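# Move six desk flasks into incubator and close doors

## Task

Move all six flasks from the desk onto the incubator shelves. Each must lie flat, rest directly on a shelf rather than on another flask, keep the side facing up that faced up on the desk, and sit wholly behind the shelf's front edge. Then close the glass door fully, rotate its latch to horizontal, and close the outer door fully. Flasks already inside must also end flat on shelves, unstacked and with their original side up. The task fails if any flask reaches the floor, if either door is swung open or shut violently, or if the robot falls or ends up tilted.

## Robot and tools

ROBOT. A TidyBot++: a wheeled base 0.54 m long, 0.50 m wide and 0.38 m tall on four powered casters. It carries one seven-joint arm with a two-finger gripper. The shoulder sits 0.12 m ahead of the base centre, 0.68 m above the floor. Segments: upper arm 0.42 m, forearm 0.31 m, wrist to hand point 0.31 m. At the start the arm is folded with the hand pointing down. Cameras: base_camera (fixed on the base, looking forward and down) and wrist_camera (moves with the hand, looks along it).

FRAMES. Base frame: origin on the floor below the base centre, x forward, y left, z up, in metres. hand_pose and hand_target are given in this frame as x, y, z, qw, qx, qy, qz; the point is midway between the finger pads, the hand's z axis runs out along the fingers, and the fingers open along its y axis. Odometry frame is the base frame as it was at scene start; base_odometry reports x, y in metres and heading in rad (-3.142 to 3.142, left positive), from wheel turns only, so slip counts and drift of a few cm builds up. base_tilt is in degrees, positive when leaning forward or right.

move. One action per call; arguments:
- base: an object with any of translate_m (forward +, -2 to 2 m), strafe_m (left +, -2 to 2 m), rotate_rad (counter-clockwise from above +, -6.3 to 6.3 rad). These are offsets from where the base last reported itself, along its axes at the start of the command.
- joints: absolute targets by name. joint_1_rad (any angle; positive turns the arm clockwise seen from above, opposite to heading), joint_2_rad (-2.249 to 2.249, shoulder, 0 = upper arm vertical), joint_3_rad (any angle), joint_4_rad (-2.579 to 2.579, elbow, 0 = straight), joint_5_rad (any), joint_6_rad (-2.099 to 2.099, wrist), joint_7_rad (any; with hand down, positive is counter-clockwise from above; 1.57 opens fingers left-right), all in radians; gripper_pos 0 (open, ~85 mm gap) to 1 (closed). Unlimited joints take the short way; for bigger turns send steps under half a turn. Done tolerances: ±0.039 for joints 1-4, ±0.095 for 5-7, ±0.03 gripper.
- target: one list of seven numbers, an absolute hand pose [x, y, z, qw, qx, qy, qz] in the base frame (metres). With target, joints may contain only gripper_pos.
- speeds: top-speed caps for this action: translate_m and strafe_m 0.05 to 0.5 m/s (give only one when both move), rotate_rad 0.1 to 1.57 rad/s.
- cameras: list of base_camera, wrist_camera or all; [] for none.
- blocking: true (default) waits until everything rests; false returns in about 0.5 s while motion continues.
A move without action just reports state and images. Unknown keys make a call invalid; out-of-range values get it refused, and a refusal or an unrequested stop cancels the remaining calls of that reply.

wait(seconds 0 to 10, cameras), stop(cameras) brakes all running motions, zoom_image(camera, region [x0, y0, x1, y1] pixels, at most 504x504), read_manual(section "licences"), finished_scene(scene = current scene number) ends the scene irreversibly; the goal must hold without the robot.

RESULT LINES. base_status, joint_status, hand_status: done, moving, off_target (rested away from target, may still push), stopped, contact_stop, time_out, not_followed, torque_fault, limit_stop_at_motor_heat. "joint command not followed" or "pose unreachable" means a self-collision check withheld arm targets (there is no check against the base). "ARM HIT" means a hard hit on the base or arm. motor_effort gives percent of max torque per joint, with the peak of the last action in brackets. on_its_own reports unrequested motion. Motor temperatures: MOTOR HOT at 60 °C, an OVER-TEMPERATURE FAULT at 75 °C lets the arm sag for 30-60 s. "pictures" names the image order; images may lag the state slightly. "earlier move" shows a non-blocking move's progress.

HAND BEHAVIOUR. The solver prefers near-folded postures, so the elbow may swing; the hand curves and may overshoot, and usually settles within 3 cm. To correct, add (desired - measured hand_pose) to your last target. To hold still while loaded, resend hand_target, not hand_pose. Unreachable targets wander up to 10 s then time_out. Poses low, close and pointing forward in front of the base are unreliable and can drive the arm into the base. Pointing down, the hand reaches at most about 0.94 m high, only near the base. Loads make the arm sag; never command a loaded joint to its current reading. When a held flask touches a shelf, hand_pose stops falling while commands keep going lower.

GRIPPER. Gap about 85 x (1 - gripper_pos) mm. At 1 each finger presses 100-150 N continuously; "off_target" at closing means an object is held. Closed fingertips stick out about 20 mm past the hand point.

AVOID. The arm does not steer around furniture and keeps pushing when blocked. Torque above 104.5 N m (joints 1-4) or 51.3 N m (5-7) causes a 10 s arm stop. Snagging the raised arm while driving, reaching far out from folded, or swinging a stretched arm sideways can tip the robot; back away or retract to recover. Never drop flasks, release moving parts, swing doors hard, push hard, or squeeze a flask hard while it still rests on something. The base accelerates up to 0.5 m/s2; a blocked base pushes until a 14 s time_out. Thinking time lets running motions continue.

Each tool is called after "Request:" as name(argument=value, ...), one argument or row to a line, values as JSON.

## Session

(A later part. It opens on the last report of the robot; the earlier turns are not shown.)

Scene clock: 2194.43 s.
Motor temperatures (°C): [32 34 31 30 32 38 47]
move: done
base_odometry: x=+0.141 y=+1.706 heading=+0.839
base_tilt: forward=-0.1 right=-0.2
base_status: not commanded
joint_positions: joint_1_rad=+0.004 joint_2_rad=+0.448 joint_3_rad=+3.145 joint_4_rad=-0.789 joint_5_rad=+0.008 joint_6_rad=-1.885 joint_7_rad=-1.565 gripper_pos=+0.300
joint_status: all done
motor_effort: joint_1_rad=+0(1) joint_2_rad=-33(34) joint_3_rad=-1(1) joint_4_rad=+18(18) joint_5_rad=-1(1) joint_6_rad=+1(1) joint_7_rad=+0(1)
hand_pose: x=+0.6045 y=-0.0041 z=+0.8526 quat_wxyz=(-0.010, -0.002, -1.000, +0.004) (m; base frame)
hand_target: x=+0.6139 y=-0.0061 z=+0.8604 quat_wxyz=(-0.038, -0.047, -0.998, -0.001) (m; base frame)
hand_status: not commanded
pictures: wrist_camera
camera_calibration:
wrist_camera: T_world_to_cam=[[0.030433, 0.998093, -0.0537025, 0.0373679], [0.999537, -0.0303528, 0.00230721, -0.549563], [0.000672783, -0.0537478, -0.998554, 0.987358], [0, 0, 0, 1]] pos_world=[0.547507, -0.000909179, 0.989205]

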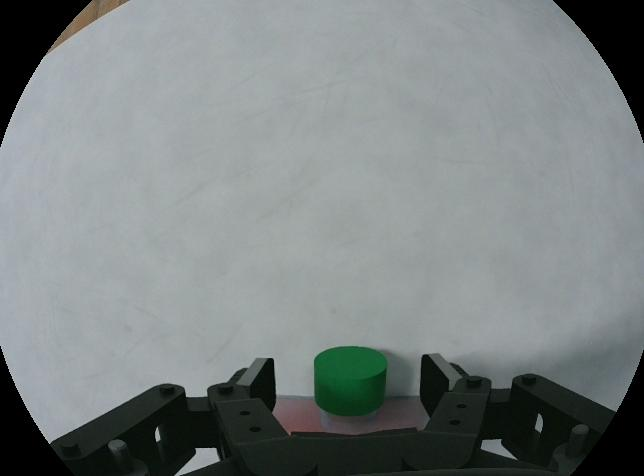

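Request:
move(
  joints={"joint_4_rad":-0.60,"joint_6_rad":-1.98},
  cameras=[],
)

Request:
move(
  base={"translate_m":-0.15},
  speeds={"translate_m":0.2},
  joints={"joint_2_rad":0.1,"joint_4_rad":-1.0,"joint_6_rad":-1.5,"joint_7_rad":0,"gripper_pos":0},
  cameras=[],
)

Request:
move(
  joints={"joint_1_rad":0.015,"joint_2_rad":-0.021,"joint_3_rad":3.1416,"joint_4_rad":-1.76,"joint_5_rad":0,"joint_6_rad":-0.268,"joint_7_rad":1.66},
  cameras=["wrist_camera"],
)

Scene clock: 2208.63 s.
Motor temperatures (°C): [32 34 31 30 32 38 47]
move: done
base_odometry: x=+0.141 y=+1.706 heading=+0.839
base_tilt: forward=-0.1 right=-0.2
base_status: not commanded
joint_positions: joint_1_rad=+0.004 joint_2_rad=+0.446 joint_3_rad=+3.145 joint_4_rad=-0.620 joint_5_rad=+0.008 joint_6_rad=-1.936 joint_7_rad=-1.565 gripper_pos=+0.300
joint_status: all done
motor_effort: joint_1_rad=+0(1) joint_2_rad=-32(35) joint_3_rad=+0(1) joint_4_rad=+17(19) joint_5_rad=-1(1) joint_6_rad=+2(2) joint_7_rad=+0(1)
hand_pose: x=+0.6190 y=-0.0041 z=+0.9048 quat_wxyz=(-0.069, -0.002, -0.998, +0.005) (m; base frame)
hand_target: x=+0.6047 y=-0.0059 z=+0.9175 quat_wxyz=(-0.066, -0.047, -0.997, -0.002) (m; base frame)
hand_status: not commanded
pictures: none
No camera images: "cameras" was empty.

Scene clock: 2211.00 s.
Motor temperatures (°C): [32 34 31 30 32 38 47]
move: done
base_odometry: x=+0.040 y=+1.594 heading=+0.839
base_tilt: forward=-0.1 right=-0.2
base_status: done
joint_positions: joint_1_rad=+0.006 joint_2_rad=+0.126 joint_3_rad=+3.145 joint_4_rad=-0.992 joint_5_rad=+0.008 joint_6_rad=-1.554 joint_7_rad=-0.088 gripper_pos=+0.000
joint_status: all done
motor_effort: joint_1_rad=+0(4) joint_2_rad=-24(38) joint_3_rad=+0(1) joint_4_rad=+19(20) joint_5_rad=+0(1) joint_6_rad=+5(5) joint_7_rad=+0(2)
hand_pose: x=+0.5955 y=-0.0052 z=+0.9591 quat_wxyz=(-0.168, +0.653, -0.721, +0.161) (m; base frame)
hand_target: x=+0.6016 y=-0.0059 z=+0.9763 quat_wxyz=(-0.188, +0.676, -0.686, +0.191) (m; base frame)
hand_status: not commanded
pictures: none
No camera images: "cameras" was empty.

Scene clock: 2213.63 s.
Motor temperatures (°C): [32 34 31 30 32 38 47]
move: done
base_odometry: x=+0.040 y=+1.594 heading=+0.839
base_tilt: forward=-0.1 right=-0.2
base_status: not commanded
joint_positions: joint_1_rad=+0.006 joint_2_rad=+0.008 joint_3_rad=+3.145 joint_4_rad=-1.753 joint_5_rad=+0.008 joint_6_rad=-0.327 joint_7_rad=+1.572 gripper_pos=+0.000
joint_status: all done
motor_effort: joint_1_rad=+0(2) joint_2_rad=-22(25) joint_3_rad=+0(2) joint_4_rad=+23(25) joint_5_rad=+0(1) joint_6_rad=+8(9) joint_7_rad=+0(2)
hand_pose: x=+0.7017 y=-0.0046 z=+0.8890 quat_wxyz=(+0.006, +0.864, -0.001, +0.503) (m; base frame)
hand_target: x=+0.7022 y=-0.0074 z=+0.9183 quat_wxyz=(+0.028, +0.843, +0.031, +0.537) (m; base frame)
hand_status: not commanded
pictures: wrist_camera
camera_calibration:
wrist_camera: T_world_to_cam=[[0.0200108, -0.999159, -0.0357828, 0.0191048], [-0.479241, 0.0218246, -0.877412, 1.17306], [0.877455, 0.0347063, -0.478401, -0.0536859], [0, 0, 0, 1]] pos_world=[0.608901, -0.0046495, 1.00425]

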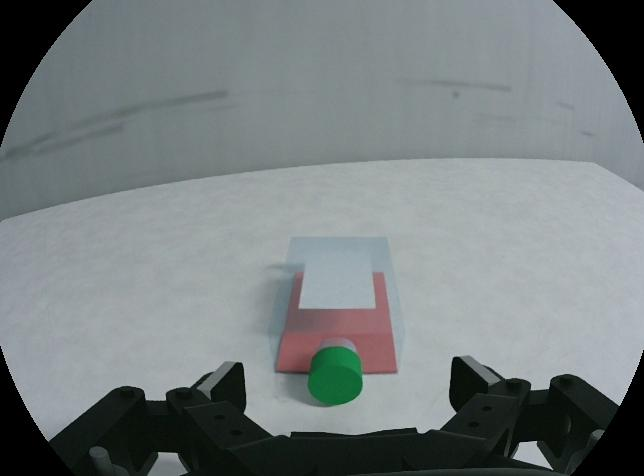

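Request:
move(
  joints={"joint_2_rad":0.075,"joint_4_rad":-1.80,"joint_6_rad":-0.095,"joint_7_rad":1.68},
  cameras=[],
)

Request:
move(
  joints={"joint_2_rad":0.148,"joint_4_rad":-1.787,"joint_6_rad":-0.065},
  cameras=["wrist_camera"],
)

Scene clock: 2223.07 s.
Motor temperatures (°C): [32 34 31 30 32 38 47]
move: done
base_odometry: x=+0.040 y=+1.594 heading=+0.839
base_tilt: forward=+0.0 right=-0.2
base_status: not commanded
joint_positions: joint_1_rad=+0.006 joint_2_rad=+0.067 joint_3_rad=+3.145 joint_4_rad=-1.794 joint_5_rad=+0.008 joint_6_rad=-0.152 joint_7_rad=+1.594 gripper_pos=+0.000
joint_status: all done
motor_effort: joint_1_rad=+0(1) joint_2_rad=-24(27) joint_3_rad=+0(0) joint_4_rad=+23(24) joint_5_rad=+0(1) joint_6_rad=+9(10) joint_7_rad=+0(1)
hand_pose: x=+0.7296 y=-0.0044 z=+0.8787 quat_wxyz=(+0.011, +0.845, +0.009, +0.535) (m; base frame)
hand_target: x=+0.7372 y=-0.0079 z=+0.8862 quat_wxyz=(+0.034, +0.832, +0.039, +0.552) (m; base frame)
hand_status: not commanded
pictures: none
No camera images: "cameras" was empty.

Scene clock: 2224.00 s.
Motor temperatures (°C): [32 34 31 30 32 38 47]
move: done
base_odometry: x=+0.040 y=+1.594 heading=+0.839
base_tilt: forward=-0.1 right=-0.2
base_status: not commanded
joint_positions: joint_1_rad=+0.006 joint_2_rad=+0.140 joint_3_rad=+3.145 joint_4_rad=-1.794 joint_5_rad=+0.008 joint_6_rad=-0.120 joint_7_rad=+1.595 gripper_pos=+0.000
joint_status: all done
motor_effort: joint_1_rad=+0(1) joint_2_rad=-27(29) joint_3_rad=+0(0) joint_4_rad=+23(24) joint_5_rad=+0(1) joint_6_rad=+9(9) joint_7_rad=-1(1)
hand_pose: x=+0.7472 y=-0.0044 z=+0.8420 quat_wxyz=(+0.011, +0.856, +0.010, +0.517) (m; base frame)
hand_target: x=+0.7578 y=-0.0082 z=+0.8564 quat_wxyz=(+0.034, +0.841, +0.040, +0.539) (m; base frame)
hand_status: not commanded
pictures: wrist_camera
camera_calibration:
wrist_camera: T_world_to_cam=[[0.0330968, -0.999338, -0.0151311, -0.0104478], [-0.449582, -0.00136497, -0.893238, 1.14468], [0.892625, 0.036366, -0.44933, -0.151859], [0, 0, 0, 1]] pos_world=[0.650529, -0.00335586, 0.954082]

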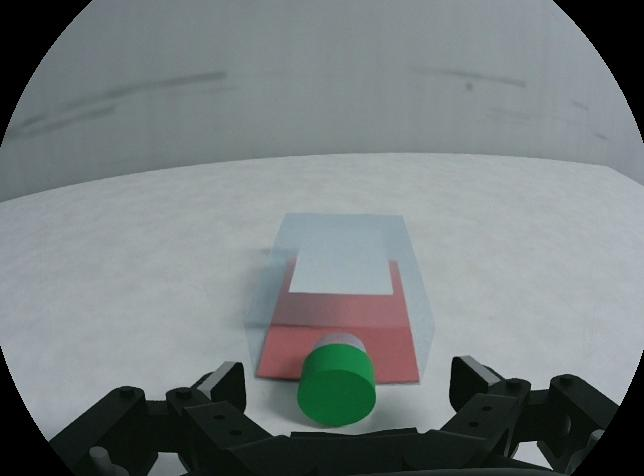

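Request:
move(
  joints={"joint_1_rad":-0.02},
  cameras=["wrist_camera"],
)

Scene clock: 2228.03 s.
Motor temperatures (°C): [32 34 31 30 32 38 47]
move: done
base_odometry: x=+0.040 y=+1.594 heading=+0.839
base_tilt: forward=-0.1 right=-0.2
base_status: not commanded
joint_positions: joint_1_rad=-0.008 joint_2_rad=+0.140 joint_3_rad=+3.144 joint_4_rad=-1.794 joint_5_rad=+0.008 joint_6_rad=-0.120 joint_7_rad=+1.595 gripper_pos=+0.000
joint_status: all done
motor_effort: joint_1_rad=+0(2) joint_2_rad=-27(27) joint_3_rad=+0(1) joint_4_rad=+23(23) joint_5_rad=-1(1) joint_6_rad=+9(9) joint_7_rad=+0(1)
hand_pose: x=+0.7472 y=+0.0048 z=+0.8420 quat_wxyz=(+0.007, +0.856, +0.016, +0.517) (m; base frame)
hand_target: x=+0.7577 y=+0.0141 z=+0.8564 quat_wxyz=(+0.024, +0.840, +0.054, +0.540) (m; base frame)
hand_status: not commanded
pictures: wrist_camera
camera_calibration:
wrist_camera: T_world_to_cam=[[0.0479009, -0.99874, -0.0149596, -0.0124784], [-0.449503, -0.00817938, -0.893241, 1.14467], [0.891994, 0.0495115, -0.449328, -0.151767], [0, 0, 0, 1]] pos_world=[0.650503, 0.00441417, 0.954083]

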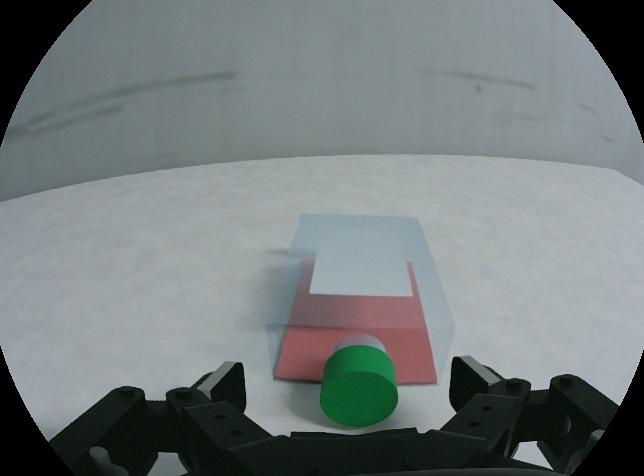

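Request:
move(
  joints={"joint_1_rad":0.012},
  cameras=["wrist_camera"],
)

Scene clock: 2231.80 s.
Motor temperatures (°C): [32 34 31 30 32 38 47]
move: done
base_odometry: x=+0.040 y=+1.594 heading=+0.839
base_tilt: forward=-0.1 right=-0.2
base_status: not commanded
joint_positions: joint_1_rad=+0.002 joint_2_rad=+0.140 joint_3_rad=+3.144 joint_4_rad=-1.794 joint_5_rad=+0.008 joint_6_rad=-0.120 joint_7_rad=+1.595 gripper_pos=+0.000
joint_status: all done
motor_effort: joint_1_rad=+0(1) joint_2_rad=-27(27) joint_3_rad=+0(1) joint_4_rad=+23(23) joint_5_rad=-1(1) joint_6_rad=+8(9) joint_7_rad=+0(1)
hand_pose: x=+0.7472 y=-0.0017 z=+0.8420 quat_wxyz=(+0.010, +0.856, +0.012, +0.517) (m; base frame)
hand_target: x=+0.7578 y=-0.0063 z=+0.8564 quat_wxyz=(+0.033, +0.840, +0.041, +0.539) (m; base frame)
hand_status: not commanded
pictures: wrist_camera
camera_calibration:
wrist_camera: T_world_to_cam=[[0.0376182, -0.999182, -0.0148604, -0.0113548], [-0.449578, -0.0036415, -0.893234, 1.14464], [0.892449, 0.0402827, -0.449347, -0.151738], [0, 0, 0, 1]] pos_world=[0.650452, -0.00106491, 0.954084]

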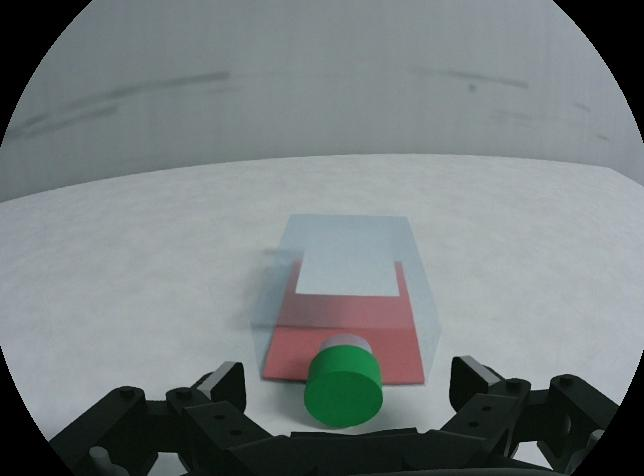

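Request:
move(
  joints={"gripper_pos":0.85},
  cameras=[],
)

Request:
move(
  joints={"joint_2_rad":0.06,"joint_4_rad":-1.67,"joint_6_rad":-0.27},
  cameras=["wrist_camera"],
)

Request:
move(
  joints={"joint_2_rad":-0.24,"joint_4_rad":-1.635,"joint_6_rad":-0.61},
  cameras=[],
)

Request:
move(
  base={"translate_m":-0.402,"strafe_m":-0.442},
  speeds={"translate_m":0.35},
  cameras=[],
)

Request:
move(
  base={"rotate_rad":-1.388},
  speeds={"rotate_rad":1.0},
)

Scene clock: 2243.10 s.
Motor temperatures (°C): [32 33 31 30 32 38 47]
move: off_target
base_odometry: x=+0.040 y=+1.594 heading=+0.839
base_tilt: forward=-0.1 right=-0.2
base_status: not commanded
joint_positions: joint_1_rad=+0.002 joint_2_rad=+0.140 joint_3_rad=+3.144 joint_4_rad=-1.794 joint_5_rad=+0.008 joint_6_rad=-0.119 joint_7_rad=+1.595 gripper_pos=+0.693
joint_status: gripper_pos off_target (ended at +0.693, target +0.850)
motor_effort: joint_1_rad=+0(1) joint_2_rad=-27(28) joint_3_rad=+0(0) joint_4_rad=+23(23) joint_5_rad=+0(1) joint_6_rad=+9(9) joint_7_rad=-1(1)
hand_pose: x=+0.7473 y=-0.0017 z=+0.8423 quat_wxyz=(+0.010, +0.855, +0.012, +0.518) (m; base frame)
hand_target: x=+0.7578 y=-0.0063 z=+0.8564 quat_wxyz=(+0.033, +0.840, +0.041, +0.539) (m; base frame)
hand_status: not commanded
pictures: none
No camera images: "cameras" was empty.

Scene clock: 2244.37 s.
Motor temperatures (°C): [32 33 31 30 32 38 47]
move: done
base_odometry: x=+0.040 y=+1.594 heading=+0.839
base_tilt: forward=-0.1 right=-0.2
base_status: not commanded
joint_positions: joint_1_rad=+0.002 joint_2_rad=+0.081 joint_3_rad=+3.144 joint_4_rad=-1.694 joint_5_rad=+0.008 joint_6_rad=-0.241 joint_7_rad=+1.595 gripper_pos=+0.693
joint_status: all done
motor_effort: joint_1_rad=+0(1) joint_2_rad=-26(30) joint_3_rad=+0(0) joint_4_rad=+24(26) joint_5_rad=+0(1) joint_6_rad=+10(10) joint_7_rad=-1(1)
hand_pose: x=+0.7419 y=-0.0020 z=+0.9030 quat_wxyz=(+0.011, +0.846, +0.011, +0.533) (m; base frame)
hand_target: x=+0.7376 y=-0.0061 z=+0.9224 quat_wxyz=(+0.033, +0.840, +0.041, +0.539) (m; base frame)
hand_status: not commanded
pictures: wrist_camera
camera_calibration:
wrist_camera: T_world_to_cam=[[0.0372912, -0.999218, -0.013155, -0.0118609], [-0.415853, -0.00354695, -0.909425, 1.18636], [0.908667, 0.0393841, -0.41566, -0.162015], [0, 0, 0, 1]] pos_world=[0.641012, -0.00126287, 1.01141]

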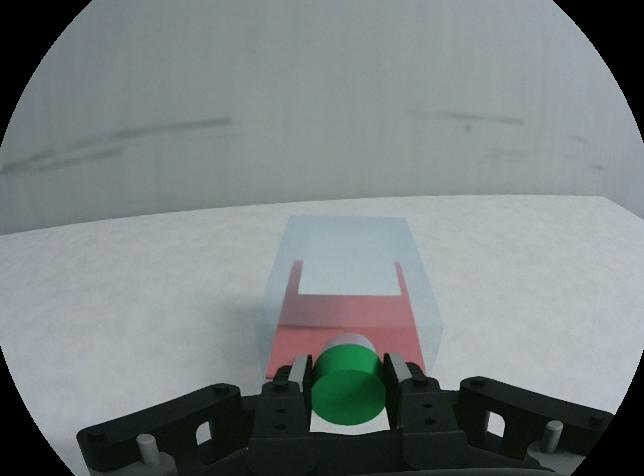

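Scene clock: 2246.07 s.
Motor temperatures (°C): [32 33 31 30 32 38 47]
move: done
base_odometry: x=+0.040 y=+1.594 heading=+0.839
base_tilt: forward=-0.1 right=-0.2
base_status: not commanded
joint_positions: joint_1_rad=+0.002 joint_2_rad=-0.228 joint_3_rad=+3.144 joint_4_rad=-1.659 joint_5_rad=+0.008 joint_6_rad=-0.574 joint_7_rad=+1.595 gripper_pos=+0.693
joint_status: all done
motor_effort: joint_1_rad=+0(1) joint_2_rad=-14(29) joint_3_rad=+0(0) joint_4_rad=+25(26) joint_5_rad=-1(1) joint_6_rad=+9(11) joint_7_rad=+0(1)
hand_pose: x=+0.6176 y=-0.0024 z=+1.0042 quat_wxyz=(+0.011, +0.843, +0.010, +0.538) (m; base frame)
hand_target: x=+0.6109 y=-0.0046 z=+1.0145 quat_wxyz=(+0.033, +0.842, +0.041, +0.537) (m; base frame)
hand_status: not commanded
pictures: none
No camera images: "cameras" was empty.

Scene clock: 2248.87 s.
Motor temperatures (°C): [32 33 31 30 32 38 47]
move: done
base_odometry: x=+0.100 y=+0.999 heading=+0.839
base_tilt: forward=+0.0 right=-0.2
base_status: done
joint_positions: joint_1_rad=+0.002 joint_2_rad=-0.228 joint_3_rad=+3.143 joint_4_rad=-1.659 joint_5_rad=+0.008 joint_6_rad=-0.578 joint_7_rad=+1.595 gripper_pos=+0.693
joint_status: not commanded
motor_effort: joint_1_rad=+0(2) joint_2_rad=-15(17) joint_3_rad=+0(3) joint_4_rad=+25(25) joint_5_rad=+0(1) joint_6_rad=+9(11) joint_7_rad=+0(1)
hand_pose: x=+0.6171 y=-0.0016 z=+1.0033 quat_wxyz=(+0.011, +0.844, +0.011, +0.536) (m; base frame)
hand_target: x=+0.6109 y=-0.0046 z=+1.0145 quat_wxyz=(+0.033, +0.842, +0.041, +0.537) (m; base frame)
hand_status: not commanded
pictures: none
No camera images: "cameras" was empty.

Scene clock: 2251.23 s.
Motor temperatures (°C): [32 33 31 30 32 38 47]
move: done
base_odometry: x=+0.100 y=+0.999 heading=-0.547
base_tilt: forward=-0.1 right=-0.2
base_status: done
joint_positions: joint_1_rad=+0.003 joint_2_rad=-0.228 joint_3_rad=+3.143 joint_4_rad=-1.659 joint_5_rad=+0.008 joint_6_rad=-0.578 joint_7_rad=+1.595 gripper_pos=+0.693
joint_status: not commanded
motor_effort: joint_1_rad=+0(2) joint_2_rad=-16(19) joint_3_rad=+0(4) joint_4_rad=+25(26) joint_5_rad=-1(1) joint_6_rad=+9(10) joint_7_rad=+0(2)
hand_pose: x=+0.6170 y=-0.0024 z=+1.0033 quat_wxyz=(+0.011, +0.844, +0.010, +0.536) (m; base frame)
hand_target: x=+0.6109 y=-0.0046 z=+1.0145 quat_wxyz=(+0.033, +0.842, +0.041, +0.537) (m; base frame)
hand_status: not commanded
pictures: base_camera, wrist_camera
camera_calibration:
wrist_camera: T_world_to_cam=[[0.0347117, -0.99931, -0.0131951, -0.00458844], [-0.409018, -0.00215839, -0.912524, 1.22452], [0.911866, 0.0370723, -0.408811, -0.0157737], [0, 0, 0, 1]] pos_world=[0.515392, -0.00135752, 1.11089]

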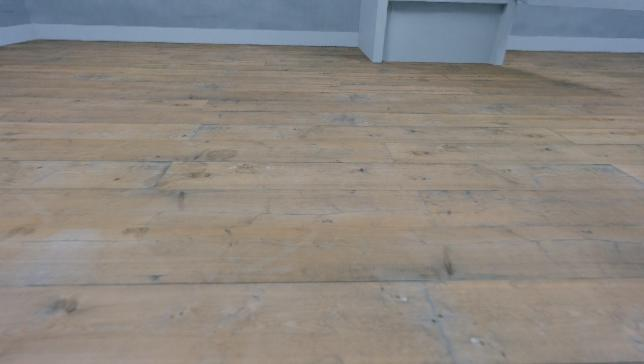

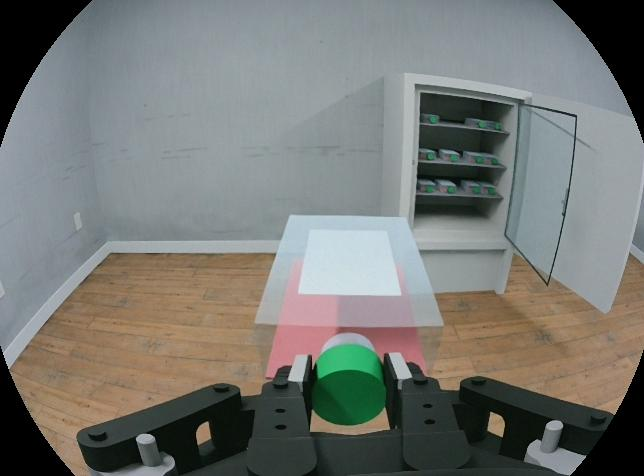

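Request:
move(
  base={"translate_m":1.384,"strafe_m":-0.659},
  speeds={"translate_m":0.4},
)

Scene clock: 2260.40 s.
Motor temperatures (°C): [32 33 31 30 32 38 47]
move: done
base_odometry: x=+0.939 y=-0.284 heading=-0.549
base_tilt: forward=-0.1 right=-0.3
base_status: done
joint_positions: joint_1_rad=+0.003 joint_2_rad=-0.230 joint_3_rad=+3.143 joint_4_rad=-1.659 joint_5_rad=+0.008 joint_6_rad=-0.581 joint_7_rad=+1.595 gripper_pos=+0.693
joint_status: not commanded
motor_effort: joint_1_rad=+0(2) joint_2_rad=-14(20) joint_3_rad=+1(2) joint_4_rad=+25(27) joint_5_rad=+0(1) joint_6_rad=+10(11) joint_7_rad=+0(1)
hand_pose: x=+0.6160 y=-0.0023 z=+1.0039 quat_wxyz=(+0.011, +0.844, +0.010, +0.536) (m; base frame)
hand_target: x=+0.6109 y=-0.0046 z=+1.0145 quat_wxyz=(+0.033, +0.842, +0.041, +0.537) (m; base frame)
hand_status: not commanded
pictures: base_camera, wrist_camera
camera_calibration:
wrist_camera: T_world_to_cam=[[0.0348926, -0.999306, -0.0130401, -0.00470666], [-0.408724, -0.00236198, -0.912655, 1.2247], [0.911991, 0.0371747, -0.408523, -0.0148731], [0, 0, 0, 1]] pos_world=[0.514293, -0.00125777, 1.11159]

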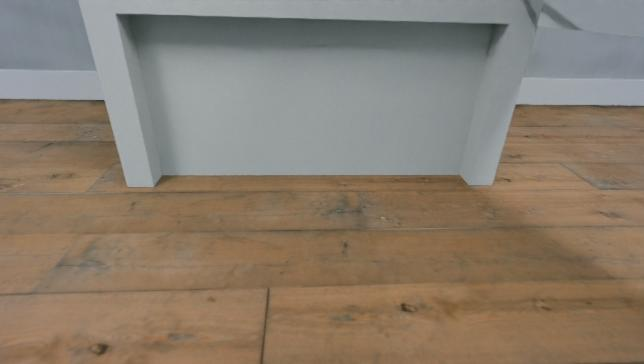

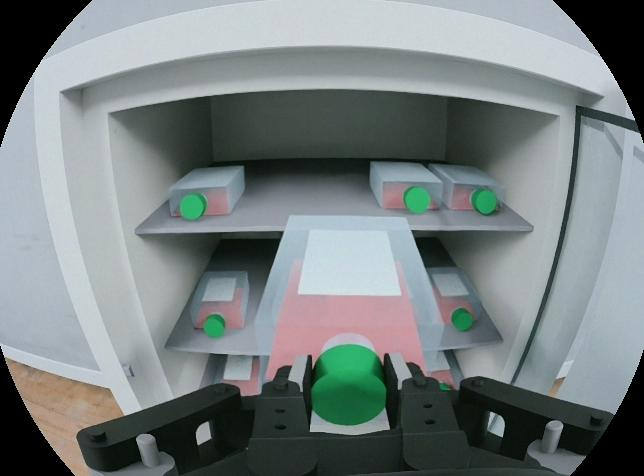

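Request:
move(
  base={"translate_m":0.08,"strafe_m":0.015,"rotate_rad":0.03},
  speeds={"translate_m":0.2},
)

Scene clock: 2273.43 s.
Motor temperatures (°C): [32 33 31 30 32 38 47]
move: done
base_odometry: x=+1.015 y=-0.313 heading=-0.519
base_tilt: forward=+0.0 right=-0.2
base_status: done
joint_positions: joint_1_rad=+0.004 joint_2_rad=-0.228 joint_3_rad=+3.141 joint_4_rad=-1.659 joint_5_rad=+0.008 joint_6_rad=-0.581 joint_7_rad=+1.595 gripper_pos=+0.693
joint_status: not commanded
motor_effort: joint_1_rad=+0(2) joint_2_rad=-14(18) joint_3_rad=+0(3) joint_4_rad=+25(26) joint_5_rad=-1(2) joint_6_rad=+10(10) joint_7_rad=+0(1)
hand_pose: x=+0.6168 y=-0.0014 z=+1.0023 quat_wxyz=(+0.011, +0.845, +0.011, +0.535) (m; base frame)
hand_target: x=+0.6109 y=-0.0046 z=+1.0145 quat_wxyz=(+0.033, +0.842, +0.041, +0.537) (m; base frame)
hand_status: not commanded
pictures: base_camera, wrist_camera
camera_calibration:
wrist_camera: T_world_to_cam=[[0.0363968, -0.999257, -0.0126666, -0.00515912], [-0.411826, -0.00344914, -0.911256, 1.22406], [0.910535, 0.0383832, -0.411646, -0.0123164], [0, 0, 0, 1]] pos_world=[0.515503, -0.000460579, 1.1103]

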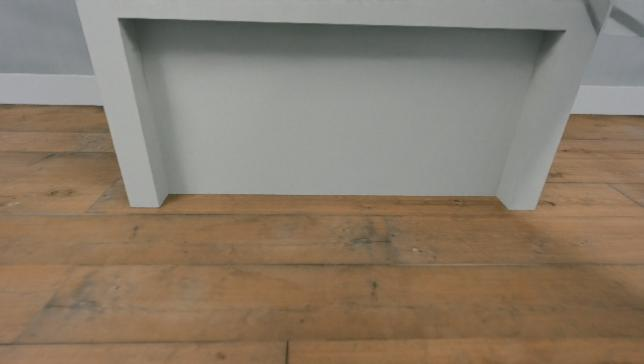

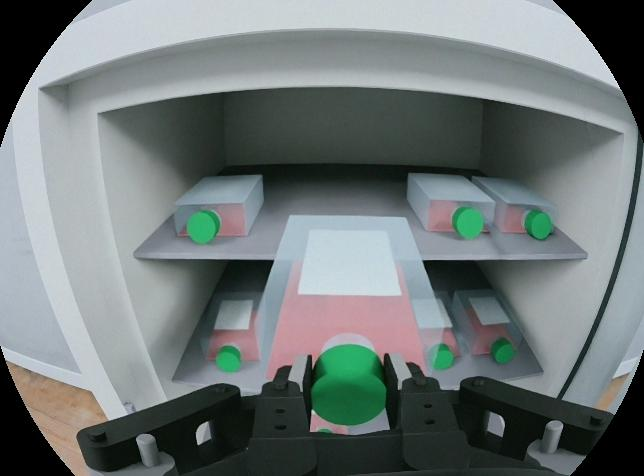

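Request:
move(
  base={"translate_m":0.238,"strafe_m":0.002},
  speeds={"translate_m":0.12},
  cameras=["wrist_camera"],
)

Request:
move(
  joints={"joint_2_rad":-0.236,"joint_4_rad":-1.72,"joint_6_rad":-0.52},
  cameras=["wrist_camera"],
)

Scene clock: 2285.40 s.
Motor temperatures (°C): [32 33 31 30 32 38 47]
move: done
base_odometry: x=+1.223 y=-0.429 heading=-0.519
base_tilt: forward=-0.1 right=-0.3
base_status: done
joint_positions: joint_1_rad=+0.004 joint_2_rad=-0.230 joint_3_rad=+3.141 joint_4_rad=-1.659 joint_5_rad=+0.008 joint_6_rad=-0.582 joint_7_rad=+1.595 gripper_pos=+0.693
joint_status: not commanded
motor_effort: joint_1_rad=+0(2) joint_2_rad=-14(18) joint_3_rad=+0(3) joint_4_rad=+25(26) joint_5_rad=-1(1) joint_6_rad=+9(11) joint_7_rad=+0(2)
hand_pose: x=+0.6161 y=-0.0014 z=+1.0032 quat_wxyz=(+0.011, +0.844, +0.011, +0.536) (m; base frame)
hand_target: x=+0.6109 y=-0.0046 z=+1.0145 quat_wxyz=(+0.033, +0.842, +0.041, +0.537) (m; base frame)
hand_status: not commanded
pictures: wrist_camera
camera_calibration:
wrist_camera: T_world_to_cam=[[0.036193, -0.999265, -0.0126136, -0.00517102], [-0.410403, -0.00335389, -0.911898, 1.22431], [0.911186, 0.038181, -0.410223, -0.0131196], [0, 0, 0, 1]] pos_world=[0.514601, -0.000560113, 1.111]

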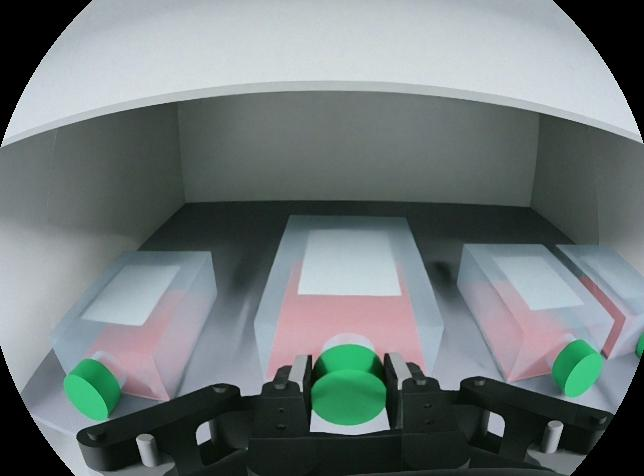

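Scene clock: 2286.27 s.
Motor temperatures (°C): [32 33 31 30 32 38 47]
move: done
base_odometry: x=+1.223 y=-0.429 heading=-0.519
base_tilt: forward=-0.1 right=-0.2
base_status: not commanded
joint_positions: joint_1_rad=+0.004 joint_2_rad=-0.230 joint_3_rad=+3.141 joint_4_rad=-1.712 joint_5_rad=+0.008 joint_6_rad=-0.553 joint_7_rad=+1.596 gripper_pos=+0.693
joint_status: all done
motor_effort: joint_1_rad=+0(1) joint_2_rad=-12(16) joint_3_rad=+0(0) joint_4_rad=+23(25) joint_5_rad=-1(1) joint_6_rad=+8(10) joint_7_rad=+0(1)
hand_pose: x=+0.6146 y=-0.0014 z=+0.9802 quat_wxyz=(+0.011, +0.851, +0.011, +0.526) (m; base frame)
hand_target: x=+0.6163 y=-0.0046 z=+0.9875 quat_wxyz=(+0.033, +0.842, +0.041, +0.538) (m; base frame)
hand_status: not commanded
pictures: wrist_camera
camera_calibration:
wrist_camera: T_world_to_cam=[[0.0361975, -0.999256, -0.0132762, -0.00465252], [-0.431667, -0.00365251, -0.902026, 1.20614], [0.901307, 0.038382, -0.431478, 0.00565262], [0, 0, 0, 1]] pos_world=[0.515724, -0.000460584, 1.09035]

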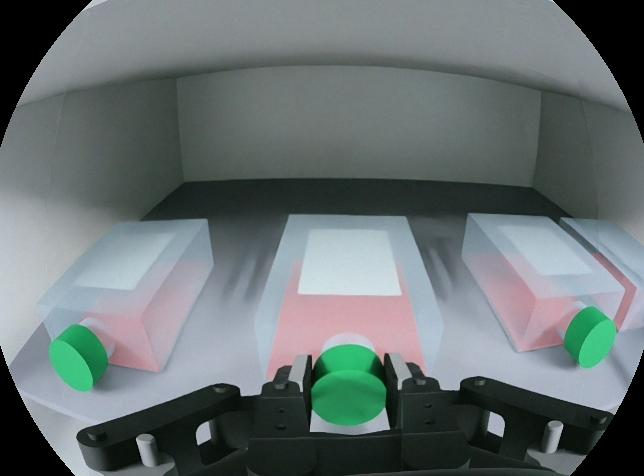

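Request:
move(
  joints={"joint_4_rad":-1.725,"joint_6_rad":-0.56},
  cameras=[],
)

Request:
move(
  joints={"gripper_pos":0.4},
  cameras=[],
)

Request:
move(
  base={"translate_m":-0.2},
  speeds={"translate_m":0.12},
)

Scene clock: 2292.47 s.
Motor temperatures (°C): [32 33 31 30 32 38 47]
move: done
base_odometry: x=+1.223 y=-0.429 heading=-0.519
base_tilt: forward=-0.1 right=-0.2
base_status: not commanded
joint_positions: joint_1_rad=+0.004 joint_2_rad=-0.231 joint_3_rad=+3.141 joint_4_rad=-1.712 joint_5_rad=+0.008 joint_6_rad=-0.555 joint_7_rad=+1.596 gripper_pos=+0.693
joint_status: all done
motor_effort: joint_1_rad=+0(0) joint_2_rad=-11(13) joint_3_rad=+0(1) joint_4_rad=+19(22) joint_5_rad=-1(1) joint_6_rad=+6(8) joint_7_rad=-1(1)
hand_pose: x=+0.6139 y=-0.0014 z=+0.9799 quat_wxyz=(+0.011, +0.851, +0.011, +0.525) (m; base frame)
hand_target: x=+0.6103 y=-0.0046 z=+0.9733 quat_wxyz=(+0.031, +0.853, +0.041, +0.519) (m; base frame)
hand_status: not commanded
pictures: none
No camera images: "cameras" was empty.

Scene clock: 2293.27 s.
Motor temperatures (°C): [32 33 31 30 32 38 47]
move: done
base_odometry: x=+1.223 y=-0.429 heading=-0.519
base_tilt: forward=-0.1 right=-0.2
base_status: not commanded
joint_positions: joint_1_rad=+0.004 joint_2_rad=-0.231 joint_3_rad=+3.141 joint_4_rad=-1.724 joint_5_rad=+0.008 joint_6_rad=-0.555 joint_7_rad=+1.596 gripper_pos=+0.400
joint_status: all done
motor_effort: joint_1_rad=+0(1) joint_2_rad=-14(14) joint_3_rad=+0(0) joint_4_rad=+24(24) joint_5_rad=+0(1) joint_6_rad=+9(9) joint_7_rad=-1(1)
hand_pose: x=+0.6125 y=-0.0014 z=+0.9727 quat_wxyz=(+0.011, +0.854, +0.011, +0.520) (m; base frame)
hand_target: x=+0.6103 y=-0.0046 z=+0.9733 quat_wxyz=(+0.031, +0.853, +0.041, +0.519) (m; base frame)
hand_status: not commanded
pictures: none
No camera images: "cameras" was empty.

Scene clock: 2295.53 s.
Motor temperatures (°C): [32 33 31 30 32 38 47]
move: done
base_odometry: x=+1.049 y=-0.330 heading=-0.519
base_tilt: forward=-0.1 right=-0.2
base_status: done
joint_positions: joint_1_rad=+0.004 joint_2_rad=-0.233 joint_3_rad=+3.141 joint_4_rad=-1.724 joint_5_rad=+0.008 joint_6_rad=-0.555 joint_7_rad=+1.596 gripper_pos=+0.400
joint_status: not commanded
motor_effort: joint_1_rad=+0(1) joint_2_rad=-13(19) joint_3_rad=+0(2) joint_4_rad=+24(24) joint_5_rad=+0(1) joint_6_rad=+8(9) joint_7_rad=+0(1)
hand_pose: x=+0.6121 y=-0.0014 z=+0.9735 quat_wxyz=(+0.011, +0.854, +0.011, +0.520) (m; base frame)
hand_target: x=+0.6103 y=-0.0046 z=+0.9733 quat_wxyz=(+0.031, +0.853, +0.041, +0.519) (m; base frame)
hand_status: not commanded
pictures: base_camera, wrist_camera
camera_calibration:
wrist_camera: T_world_to_cam=[[0.0360754, -0.999256, -0.0136343, -0.00423081], [-0.442811, -0.00375273, -0.896607, 1.20055], [0.895889, 0.0383829, -0.442617, 0.0192339], [0, 0, 0, 1]] pos_world=[0.514536, -0.000460591, 1.08487]

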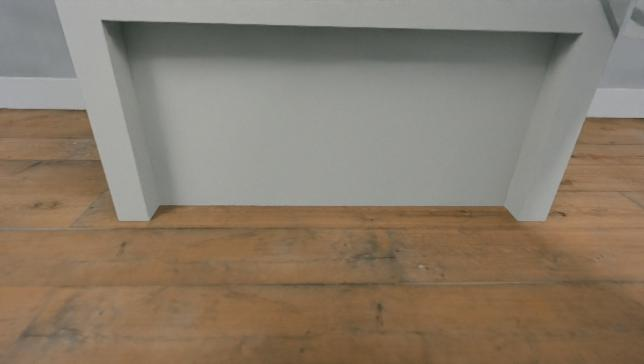

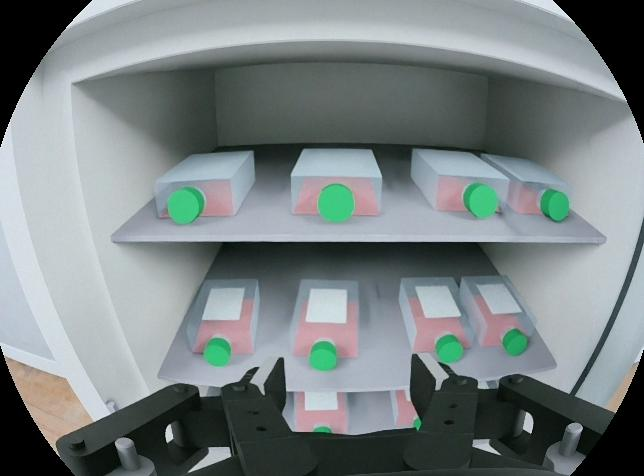

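Request:
move(
  base={"translate_m":-0.55},
  speeds={"translate_m":0.4},
  joints={"gripper_pos":0.85,"joint_2_rad":-0.24,"joint_4_rad":-1.635,"joint_6_rad":-0.61},
)

Scene clock: 2309.10 s.
Motor temperatures (°C): [32 33 31 30 32 38 47]
move: done
base_odometry: x=+0.572 y=-0.057 heading=-0.519
base_tilt: forward=-0.1 right=-0.2
base_status: done
joint_positions: joint_1_rad=+0.004 joint_2_rad=-0.235 joint_3_rad=+3.141 joint_4_rad=-1.652 joint_5_rad=+0.008 joint_6_rad=-0.575 joint_7_rad=+1.596 gripper_pos=+0.850
joint_status: all done
motor_effort: joint_1_rad=-1(1) joint_2_rad=-14(17) joint_3_rad=+0(2) joint_4_rad=+24(26) joint_5_rad=+0(1) joint_6_rad=+9(10) joint_7_rad=-1(1)
hand_pose: x=+0.6158 y=-0.0014 z=+1.0116 quat_wxyz=(+0.011, +0.839, +0.011, +0.543) (m; base frame)
hand_target: x=+0.6109 y=-0.0046 z=+1.0145 quat_wxyz=(+0.033, +0.842, +0.041, +0.537) (m; base frame)
hand_status: not commanded
pictures: base_camera, wrist_camera
camera_calibration:
wrist_camera: T_world_to_cam=[[0.0365792, -0.999264, -0.0115793, -0.00636187], [-0.393532, -0.00375298, -0.919303, 1.22901], [0.918583, 0.0381842, -0.393379, -0.0310227], [0, 0, 0, 1]] pos_world=[0.512386, -0.000560137, 1.11756]

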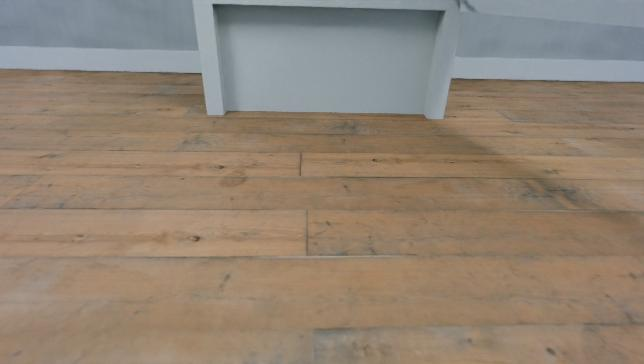

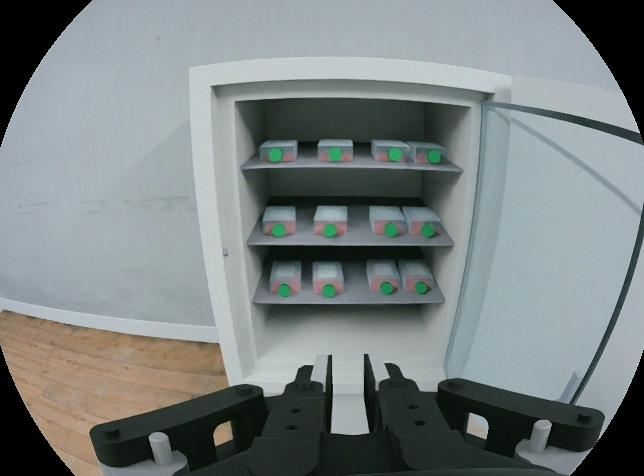

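Request:
move(
  base={"translate_m":-0.4,"strafe_m":-0.2},
  speeds={"translate_m":0.4},
)

Scene clock: 2320.87 s.
Motor temperatures (°C): [32 32 31 30 32 38 47]
move: done
base_odometry: x=+0.125 y=-0.032 heading=-0.520
base_tilt: forward=+0.0 right=-0.2
base_status: done
joint_positions: joint_1_rad=+0.004 joint_2_rad=-0.235 joint_3_rad=+3.141 joint_4_rad=-1.652 joint_5_rad=+0.008 joint_6_rad=-0.575 joint_7_rad=+1.596 gripper_pos=+0.850
joint_status: not commanded
motor_effort: joint_1_rad=+0(1) joint_2_rad=-14(17) joint_3_rad=+0(3) joint_4_rad=+24(24) joint_5_rad=+0(1) joint_6_rad=+8(10) joint_7_rad=+0(1)
hand_pose: x=+0.6156 y=-0.0013 z=+1.0119 quat_wxyz=(+0.011, +0.839, +0.011, +0.544) (m; base frame)
hand_target: x=+0.6109 y=-0.0046 z=+1.0145 quat_wxyz=(+0.033, +0.842, +0.041, +0.537) (m; base frame)
hand_status: not commanded
pictures: base_camera, wrist_camera
camera_calibration:
wrist_camera: T_world_to_cam=[[0.036849, -0.999255, -0.0114563, -0.00652848], [-0.393029, -0.00395142, -0.919518, 1.2291], [0.918788, 0.0383859, -0.392881, -0.0314259], [0, 0, 0, 1]] pos_world=[0.512186, -0.000460606, 1.11776]

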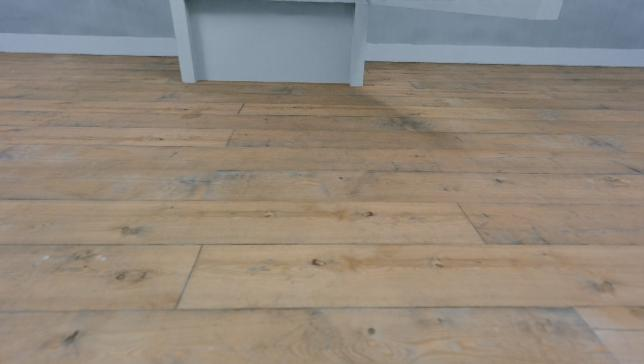

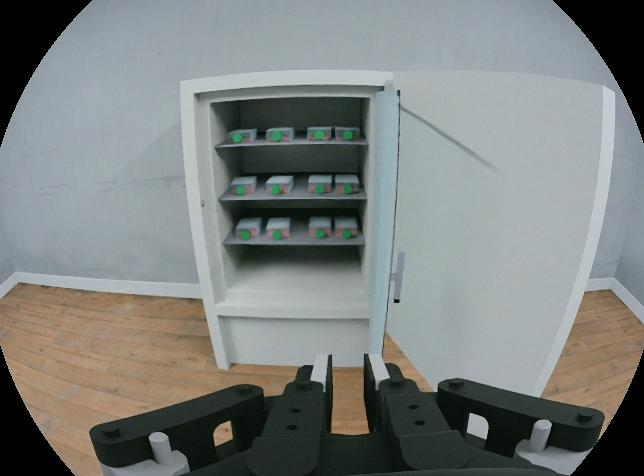

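Request:
move(
  base={"translate_m":0.1,"strafe_m":-0.3,"rotate_rad":0.015},
  speeds={"translate_m":0.3},
)

Scene clock: 2357.40 s.
Motor temperatures (°C): [32 32 31 30 32 38 47]
move: done
base_odometry: x=+0.062 y=-0.342 heading=-0.505
base_tilt: forward=-0.1 right=-0.2
base_status: done
joint_positions: joint_1_rad=+0.004 joint_2_rad=-0.235 joint_3_rad=+3.140 joint_4_rad=-1.652 joint_5_rad=+0.008 joint_6_rad=-0.575 joint_7_rad=+1.596 gripper_pos=+0.850
joint_status: not commanded
motor_effort: joint_1_rad=+0(2) joint_2_rad=-13(15) joint_3_rad=+0(4) joint_4_rad=+24(24) joint_5_rad=+0(1) joint_6_rad=+9(9) joint_7_rad=-1(1)
hand_pose: x=+0.6156 y=-0.0008 z=+1.0119 quat_wxyz=(+0.011, +0.839, +0.011, +0.544) (m; base frame)
hand_target: x=+0.6109 y=-0.0046 z=+1.0145 quat_wxyz=(+0.033, +0.842, +0.041, +0.537) (m; base frame)
hand_status: not commanded
pictures: base_camera, wrist_camera
camera_calibration:
wrist_camera: T_world_to_cam=[[0.0376883, -0.999226, -0.0112772, -0.00665689], [-0.393092, -0.00444919, -0.919488, 1.22907], [0.918726, 0.0390869, -0.392956, -0.0312422], [0, 0, 0, 1]] pos_world=[0.512091, 0.0000377752, 1.11776]

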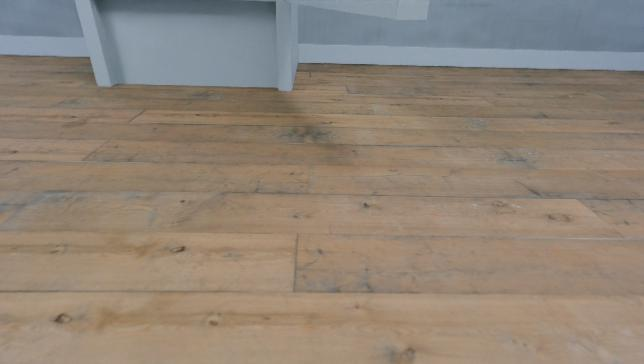

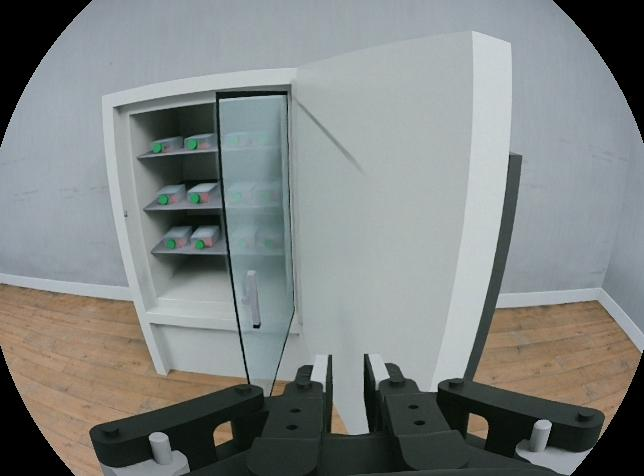

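Request:
move(
  base={"translate_m":0.49},
  speeds={"translate_m":0.15},
)

Scene clock: 2375.93 s.
Motor temperatures (°C): [32 32 31 30 32 38 47]
move: done
base_odometry: x=+0.491 y=-0.579 heading=-0.505
base_tilt: forward=-0.1 right=-0.2
base_status: done
joint_positions: joint_1_rad=+0.004 joint_2_rad=-0.236 joint_3_rad=+3.140 joint_4_rad=-1.652 joint_5_rad=+0.008 joint_6_rad=-0.576 joint_7_rad=+1.596 gripper_pos=+0.850
joint_status: not commanded
motor_effort: joint_1_rad=+0(1) joint_2_rad=-14(18) joint_3_rad=+0(1) joint_4_rad=+24(24) joint_5_rad=+0(1) joint_6_rad=+9(10) joint_7_rad=+0(2)
hand_pose: x=+0.6153 y=-0.0008 z=+1.0121 quat_wxyz=(+0.011, +0.839, +0.011, +0.544) (m; base frame)
hand_target: x=+0.6109 y=-0.0046 z=+1.0145 quat_wxyz=(+0.033, +0.842, +0.041, +0.537) (m; base frame)
hand_status: not commanded
pictures: base_camera, wrist_camera
camera_calibration:
wrist_camera: T_world_to_cam=[[0.0376911, -0.999226, -0.0112734, -0.00664901], [-0.393008, -0.0044502, -0.919524, 1.22913], [0.918762, 0.0390884, -0.392871, -0.0310007], [0, 0, 0, 1]] pos_world=[0.511791, 0.0000377717, 1.11796]

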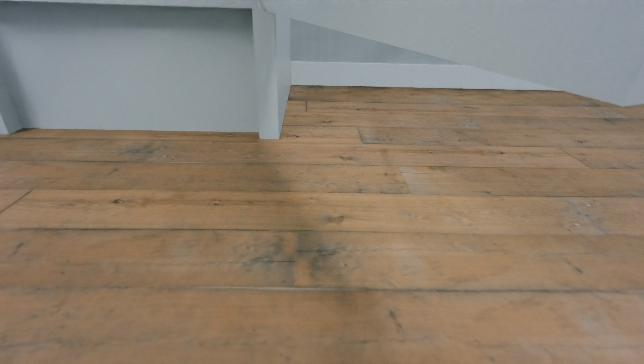

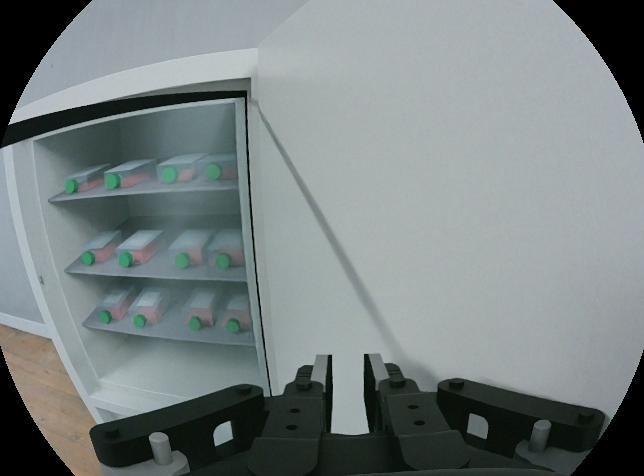

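Request:
move(
  base={"strafe_m":0.22},
  speeds={"strafe_m":0.1},
)

Scene clock: 2383.23 s.
Motor temperatures (°C): [32 32 31 30 32 38 47]
move: done
base_odometry: x=+0.598 y=-0.387 heading=-0.505
base_tilt: forward=-0.1 right=-0.2
base_status: done
joint_positions: joint_1_rad=+0.006 joint_2_rad=-0.236 joint_3_rad=+3.141 joint_4_rad=-1.652 joint_5_rad=+0.008 joint_6_rad=-0.576 joint_7_rad=+1.596 gripper_pos=+0.850
joint_status: not commanded
motor_effort: joint_1_rad=+0(3) joint_2_rad=-14(15) joint_3_rad=+0(3) joint_4_rad=+23(24) joint_5_rad=+0(2) joint_6_rad=+9(10) joint_7_rad=+0(2)
hand_pose: x=+0.6153 y=-0.0026 z=+1.0122 quat_wxyz=(+0.012, +0.839, +0.010, +0.544) (m; base frame)
hand_target: x=+0.6109 y=-0.0046 z=+1.0145 quat_wxyz=(+0.033, +0.842, +0.041, +0.537) (m; base frame)
hand_status: not commanded
pictures: base_camera, wrist_camera
camera_calibration:
wrist_camera: T_world_to_cam=[[0.0344206, -0.999344, -0.0112653, -0.00647574], [-0.392905, -0.00316683, -0.919573, 1.22912], [0.918934, 0.0360785, -0.392757, -0.0311482], [0, 0, 0, 1]] pos_world=[0.511774, -0.00145529, 1.11796]

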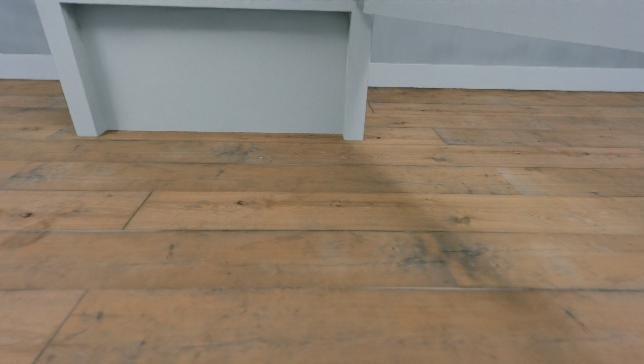

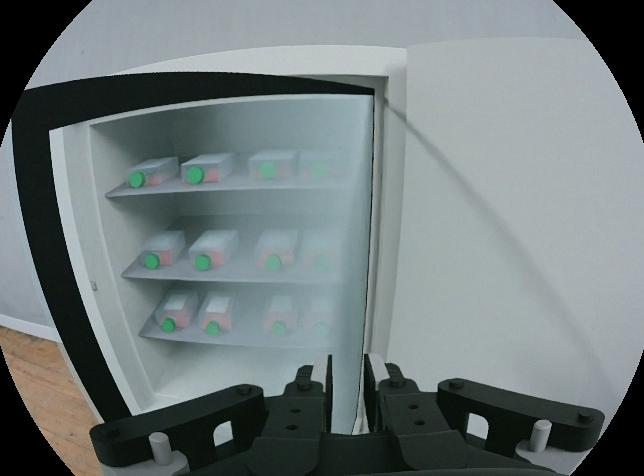

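Request:
move(
  base={"translate_m":0.12,"strafe_m":0.18},
  speeds={"strafe_m":0.12},
)

Scene clock: 2389.77 s.
Motor temperatures (°C): [32 32 31 30 32 38 47]
move: done
base_odometry: x=+0.790 y=-0.287 heading=-0.505
base_tilt: forward=+0.0 right=-0.2
base_status: done
joint_positions: joint_1_rad=+0.007 joint_2_rad=-0.237 joint_3_rad=+3.143 joint_4_rad=-1.652 joint_5_rad=+0.008 joint_6_rad=-0.577 joint_7_rad=+1.596 gripper_pos=+0.850
joint_status: not commanded
motor_effort: joint_1_rad=+0(4) joint_2_rad=-13(17) joint_3_rad=+0(5) joint_4_rad=+24(25) joint_5_rad=+0(2) joint_6_rad=+9(10) joint_7_rad=+0(1)
hand_pose: x=+0.6149 y=-0.0042 z=+1.0124 quat_wxyz=(+0.013, +0.839, +0.009, +0.544) (m; base frame)
hand_target: x=+0.6109 y=-0.0046 z=+1.0145 quat_wxyz=(+0.033, +0.842, +0.041, +0.537) (m; base frame)
hand_status: not commanded
pictures: base_camera, wrist_camera
camera_calibration:
wrist_camera: T_world_to_cam=[[0.0314688, -0.999441, -0.0112841, -0.00622394], [-0.392828, -0.00198598, -0.91961, 1.22927], [0.919073, 0.0333717, -0.392671, -0.0308688], [0, 0, 0, 1]] pos_world=[0.511459, -0.00274901, 1.11826]

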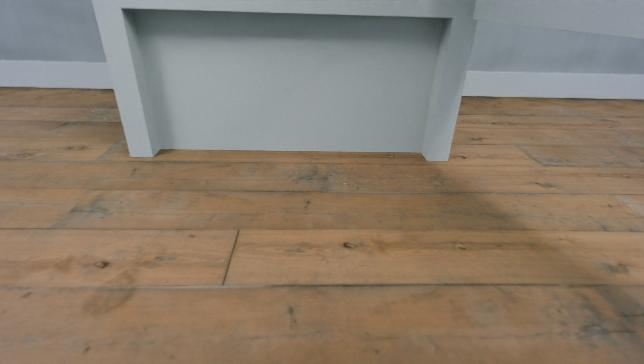

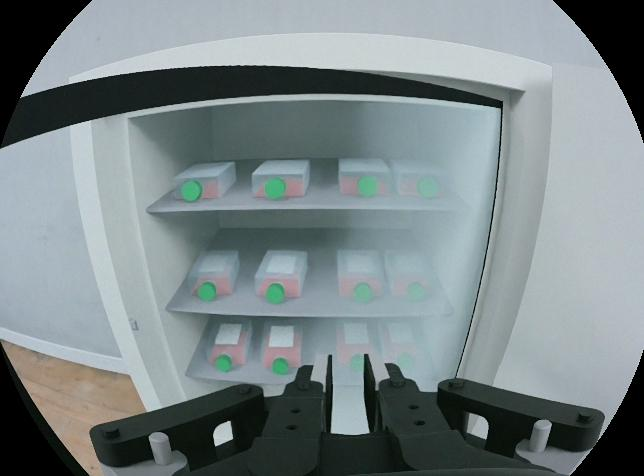

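Request:
move(
  base={"translate_m":0.22,"strafe_m":0.19},
  speeds={"strafe_m":0.12},
)

Scene clock: 2403.73 s.
Motor temperatures (°C): [32 32 31 30 32 38 47]
move: done
base_odometry: x=+1.075 y=-0.227 heading=-0.505
base_tilt: forward=-0.1 right=-0.2
base_status: done
joint_positions: joint_1_rad=+0.009 joint_2_rad=-0.239 joint_3_rad=+3.145 joint_4_rad=-1.652 joint_5_rad=+0.009 joint_6_rad=-0.581 joint_7_rad=+1.596 gripper_pos=+0.850
joint_status: not commanded
motor_effort: joint_1_rad=+0(5) joint_2_rad=-13(16) joint_3_rad=+0(5) joint_4_rad=+24(25) joint_5_rad=+0(3) joint_6_rad=+9(12) joint_7_rad=+0(2)
hand_pose: x=+0.6138 y=-0.0061 z=+1.0122 quat_wxyz=(+0.014, +0.840, +0.007, +0.543) (m; base frame)
hand_target: x=+0.6109 y=-0.0046 z=+1.0145 quat_wxyz=(+0.033, +0.842, +0.041, +0.537) (m; base frame)
hand_status: not commanded
pictures: base_camera, wrist_camera
camera_calibration:
wrist_camera: T_world_to_cam=[[0.0280048, -0.999542, -0.0114792, -0.00570073], [-0.394649, -0.000504849, -0.918832, 1.22898], [0.918405, 0.030262, -0.394482, -0.0276235], [0, 0, 0, 1]] pos_world=[0.510544, -0.00424173, 1.11826]

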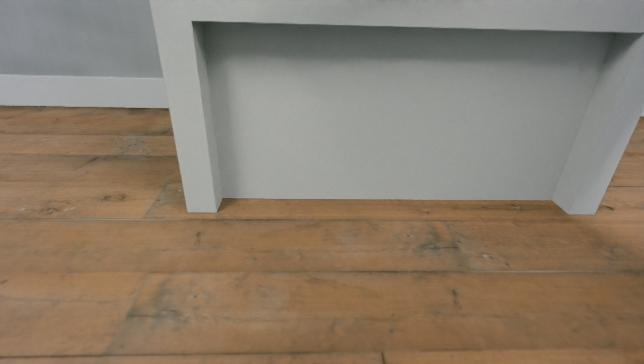

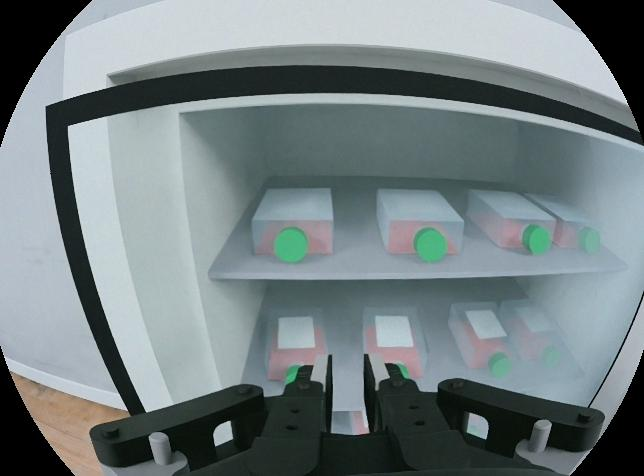

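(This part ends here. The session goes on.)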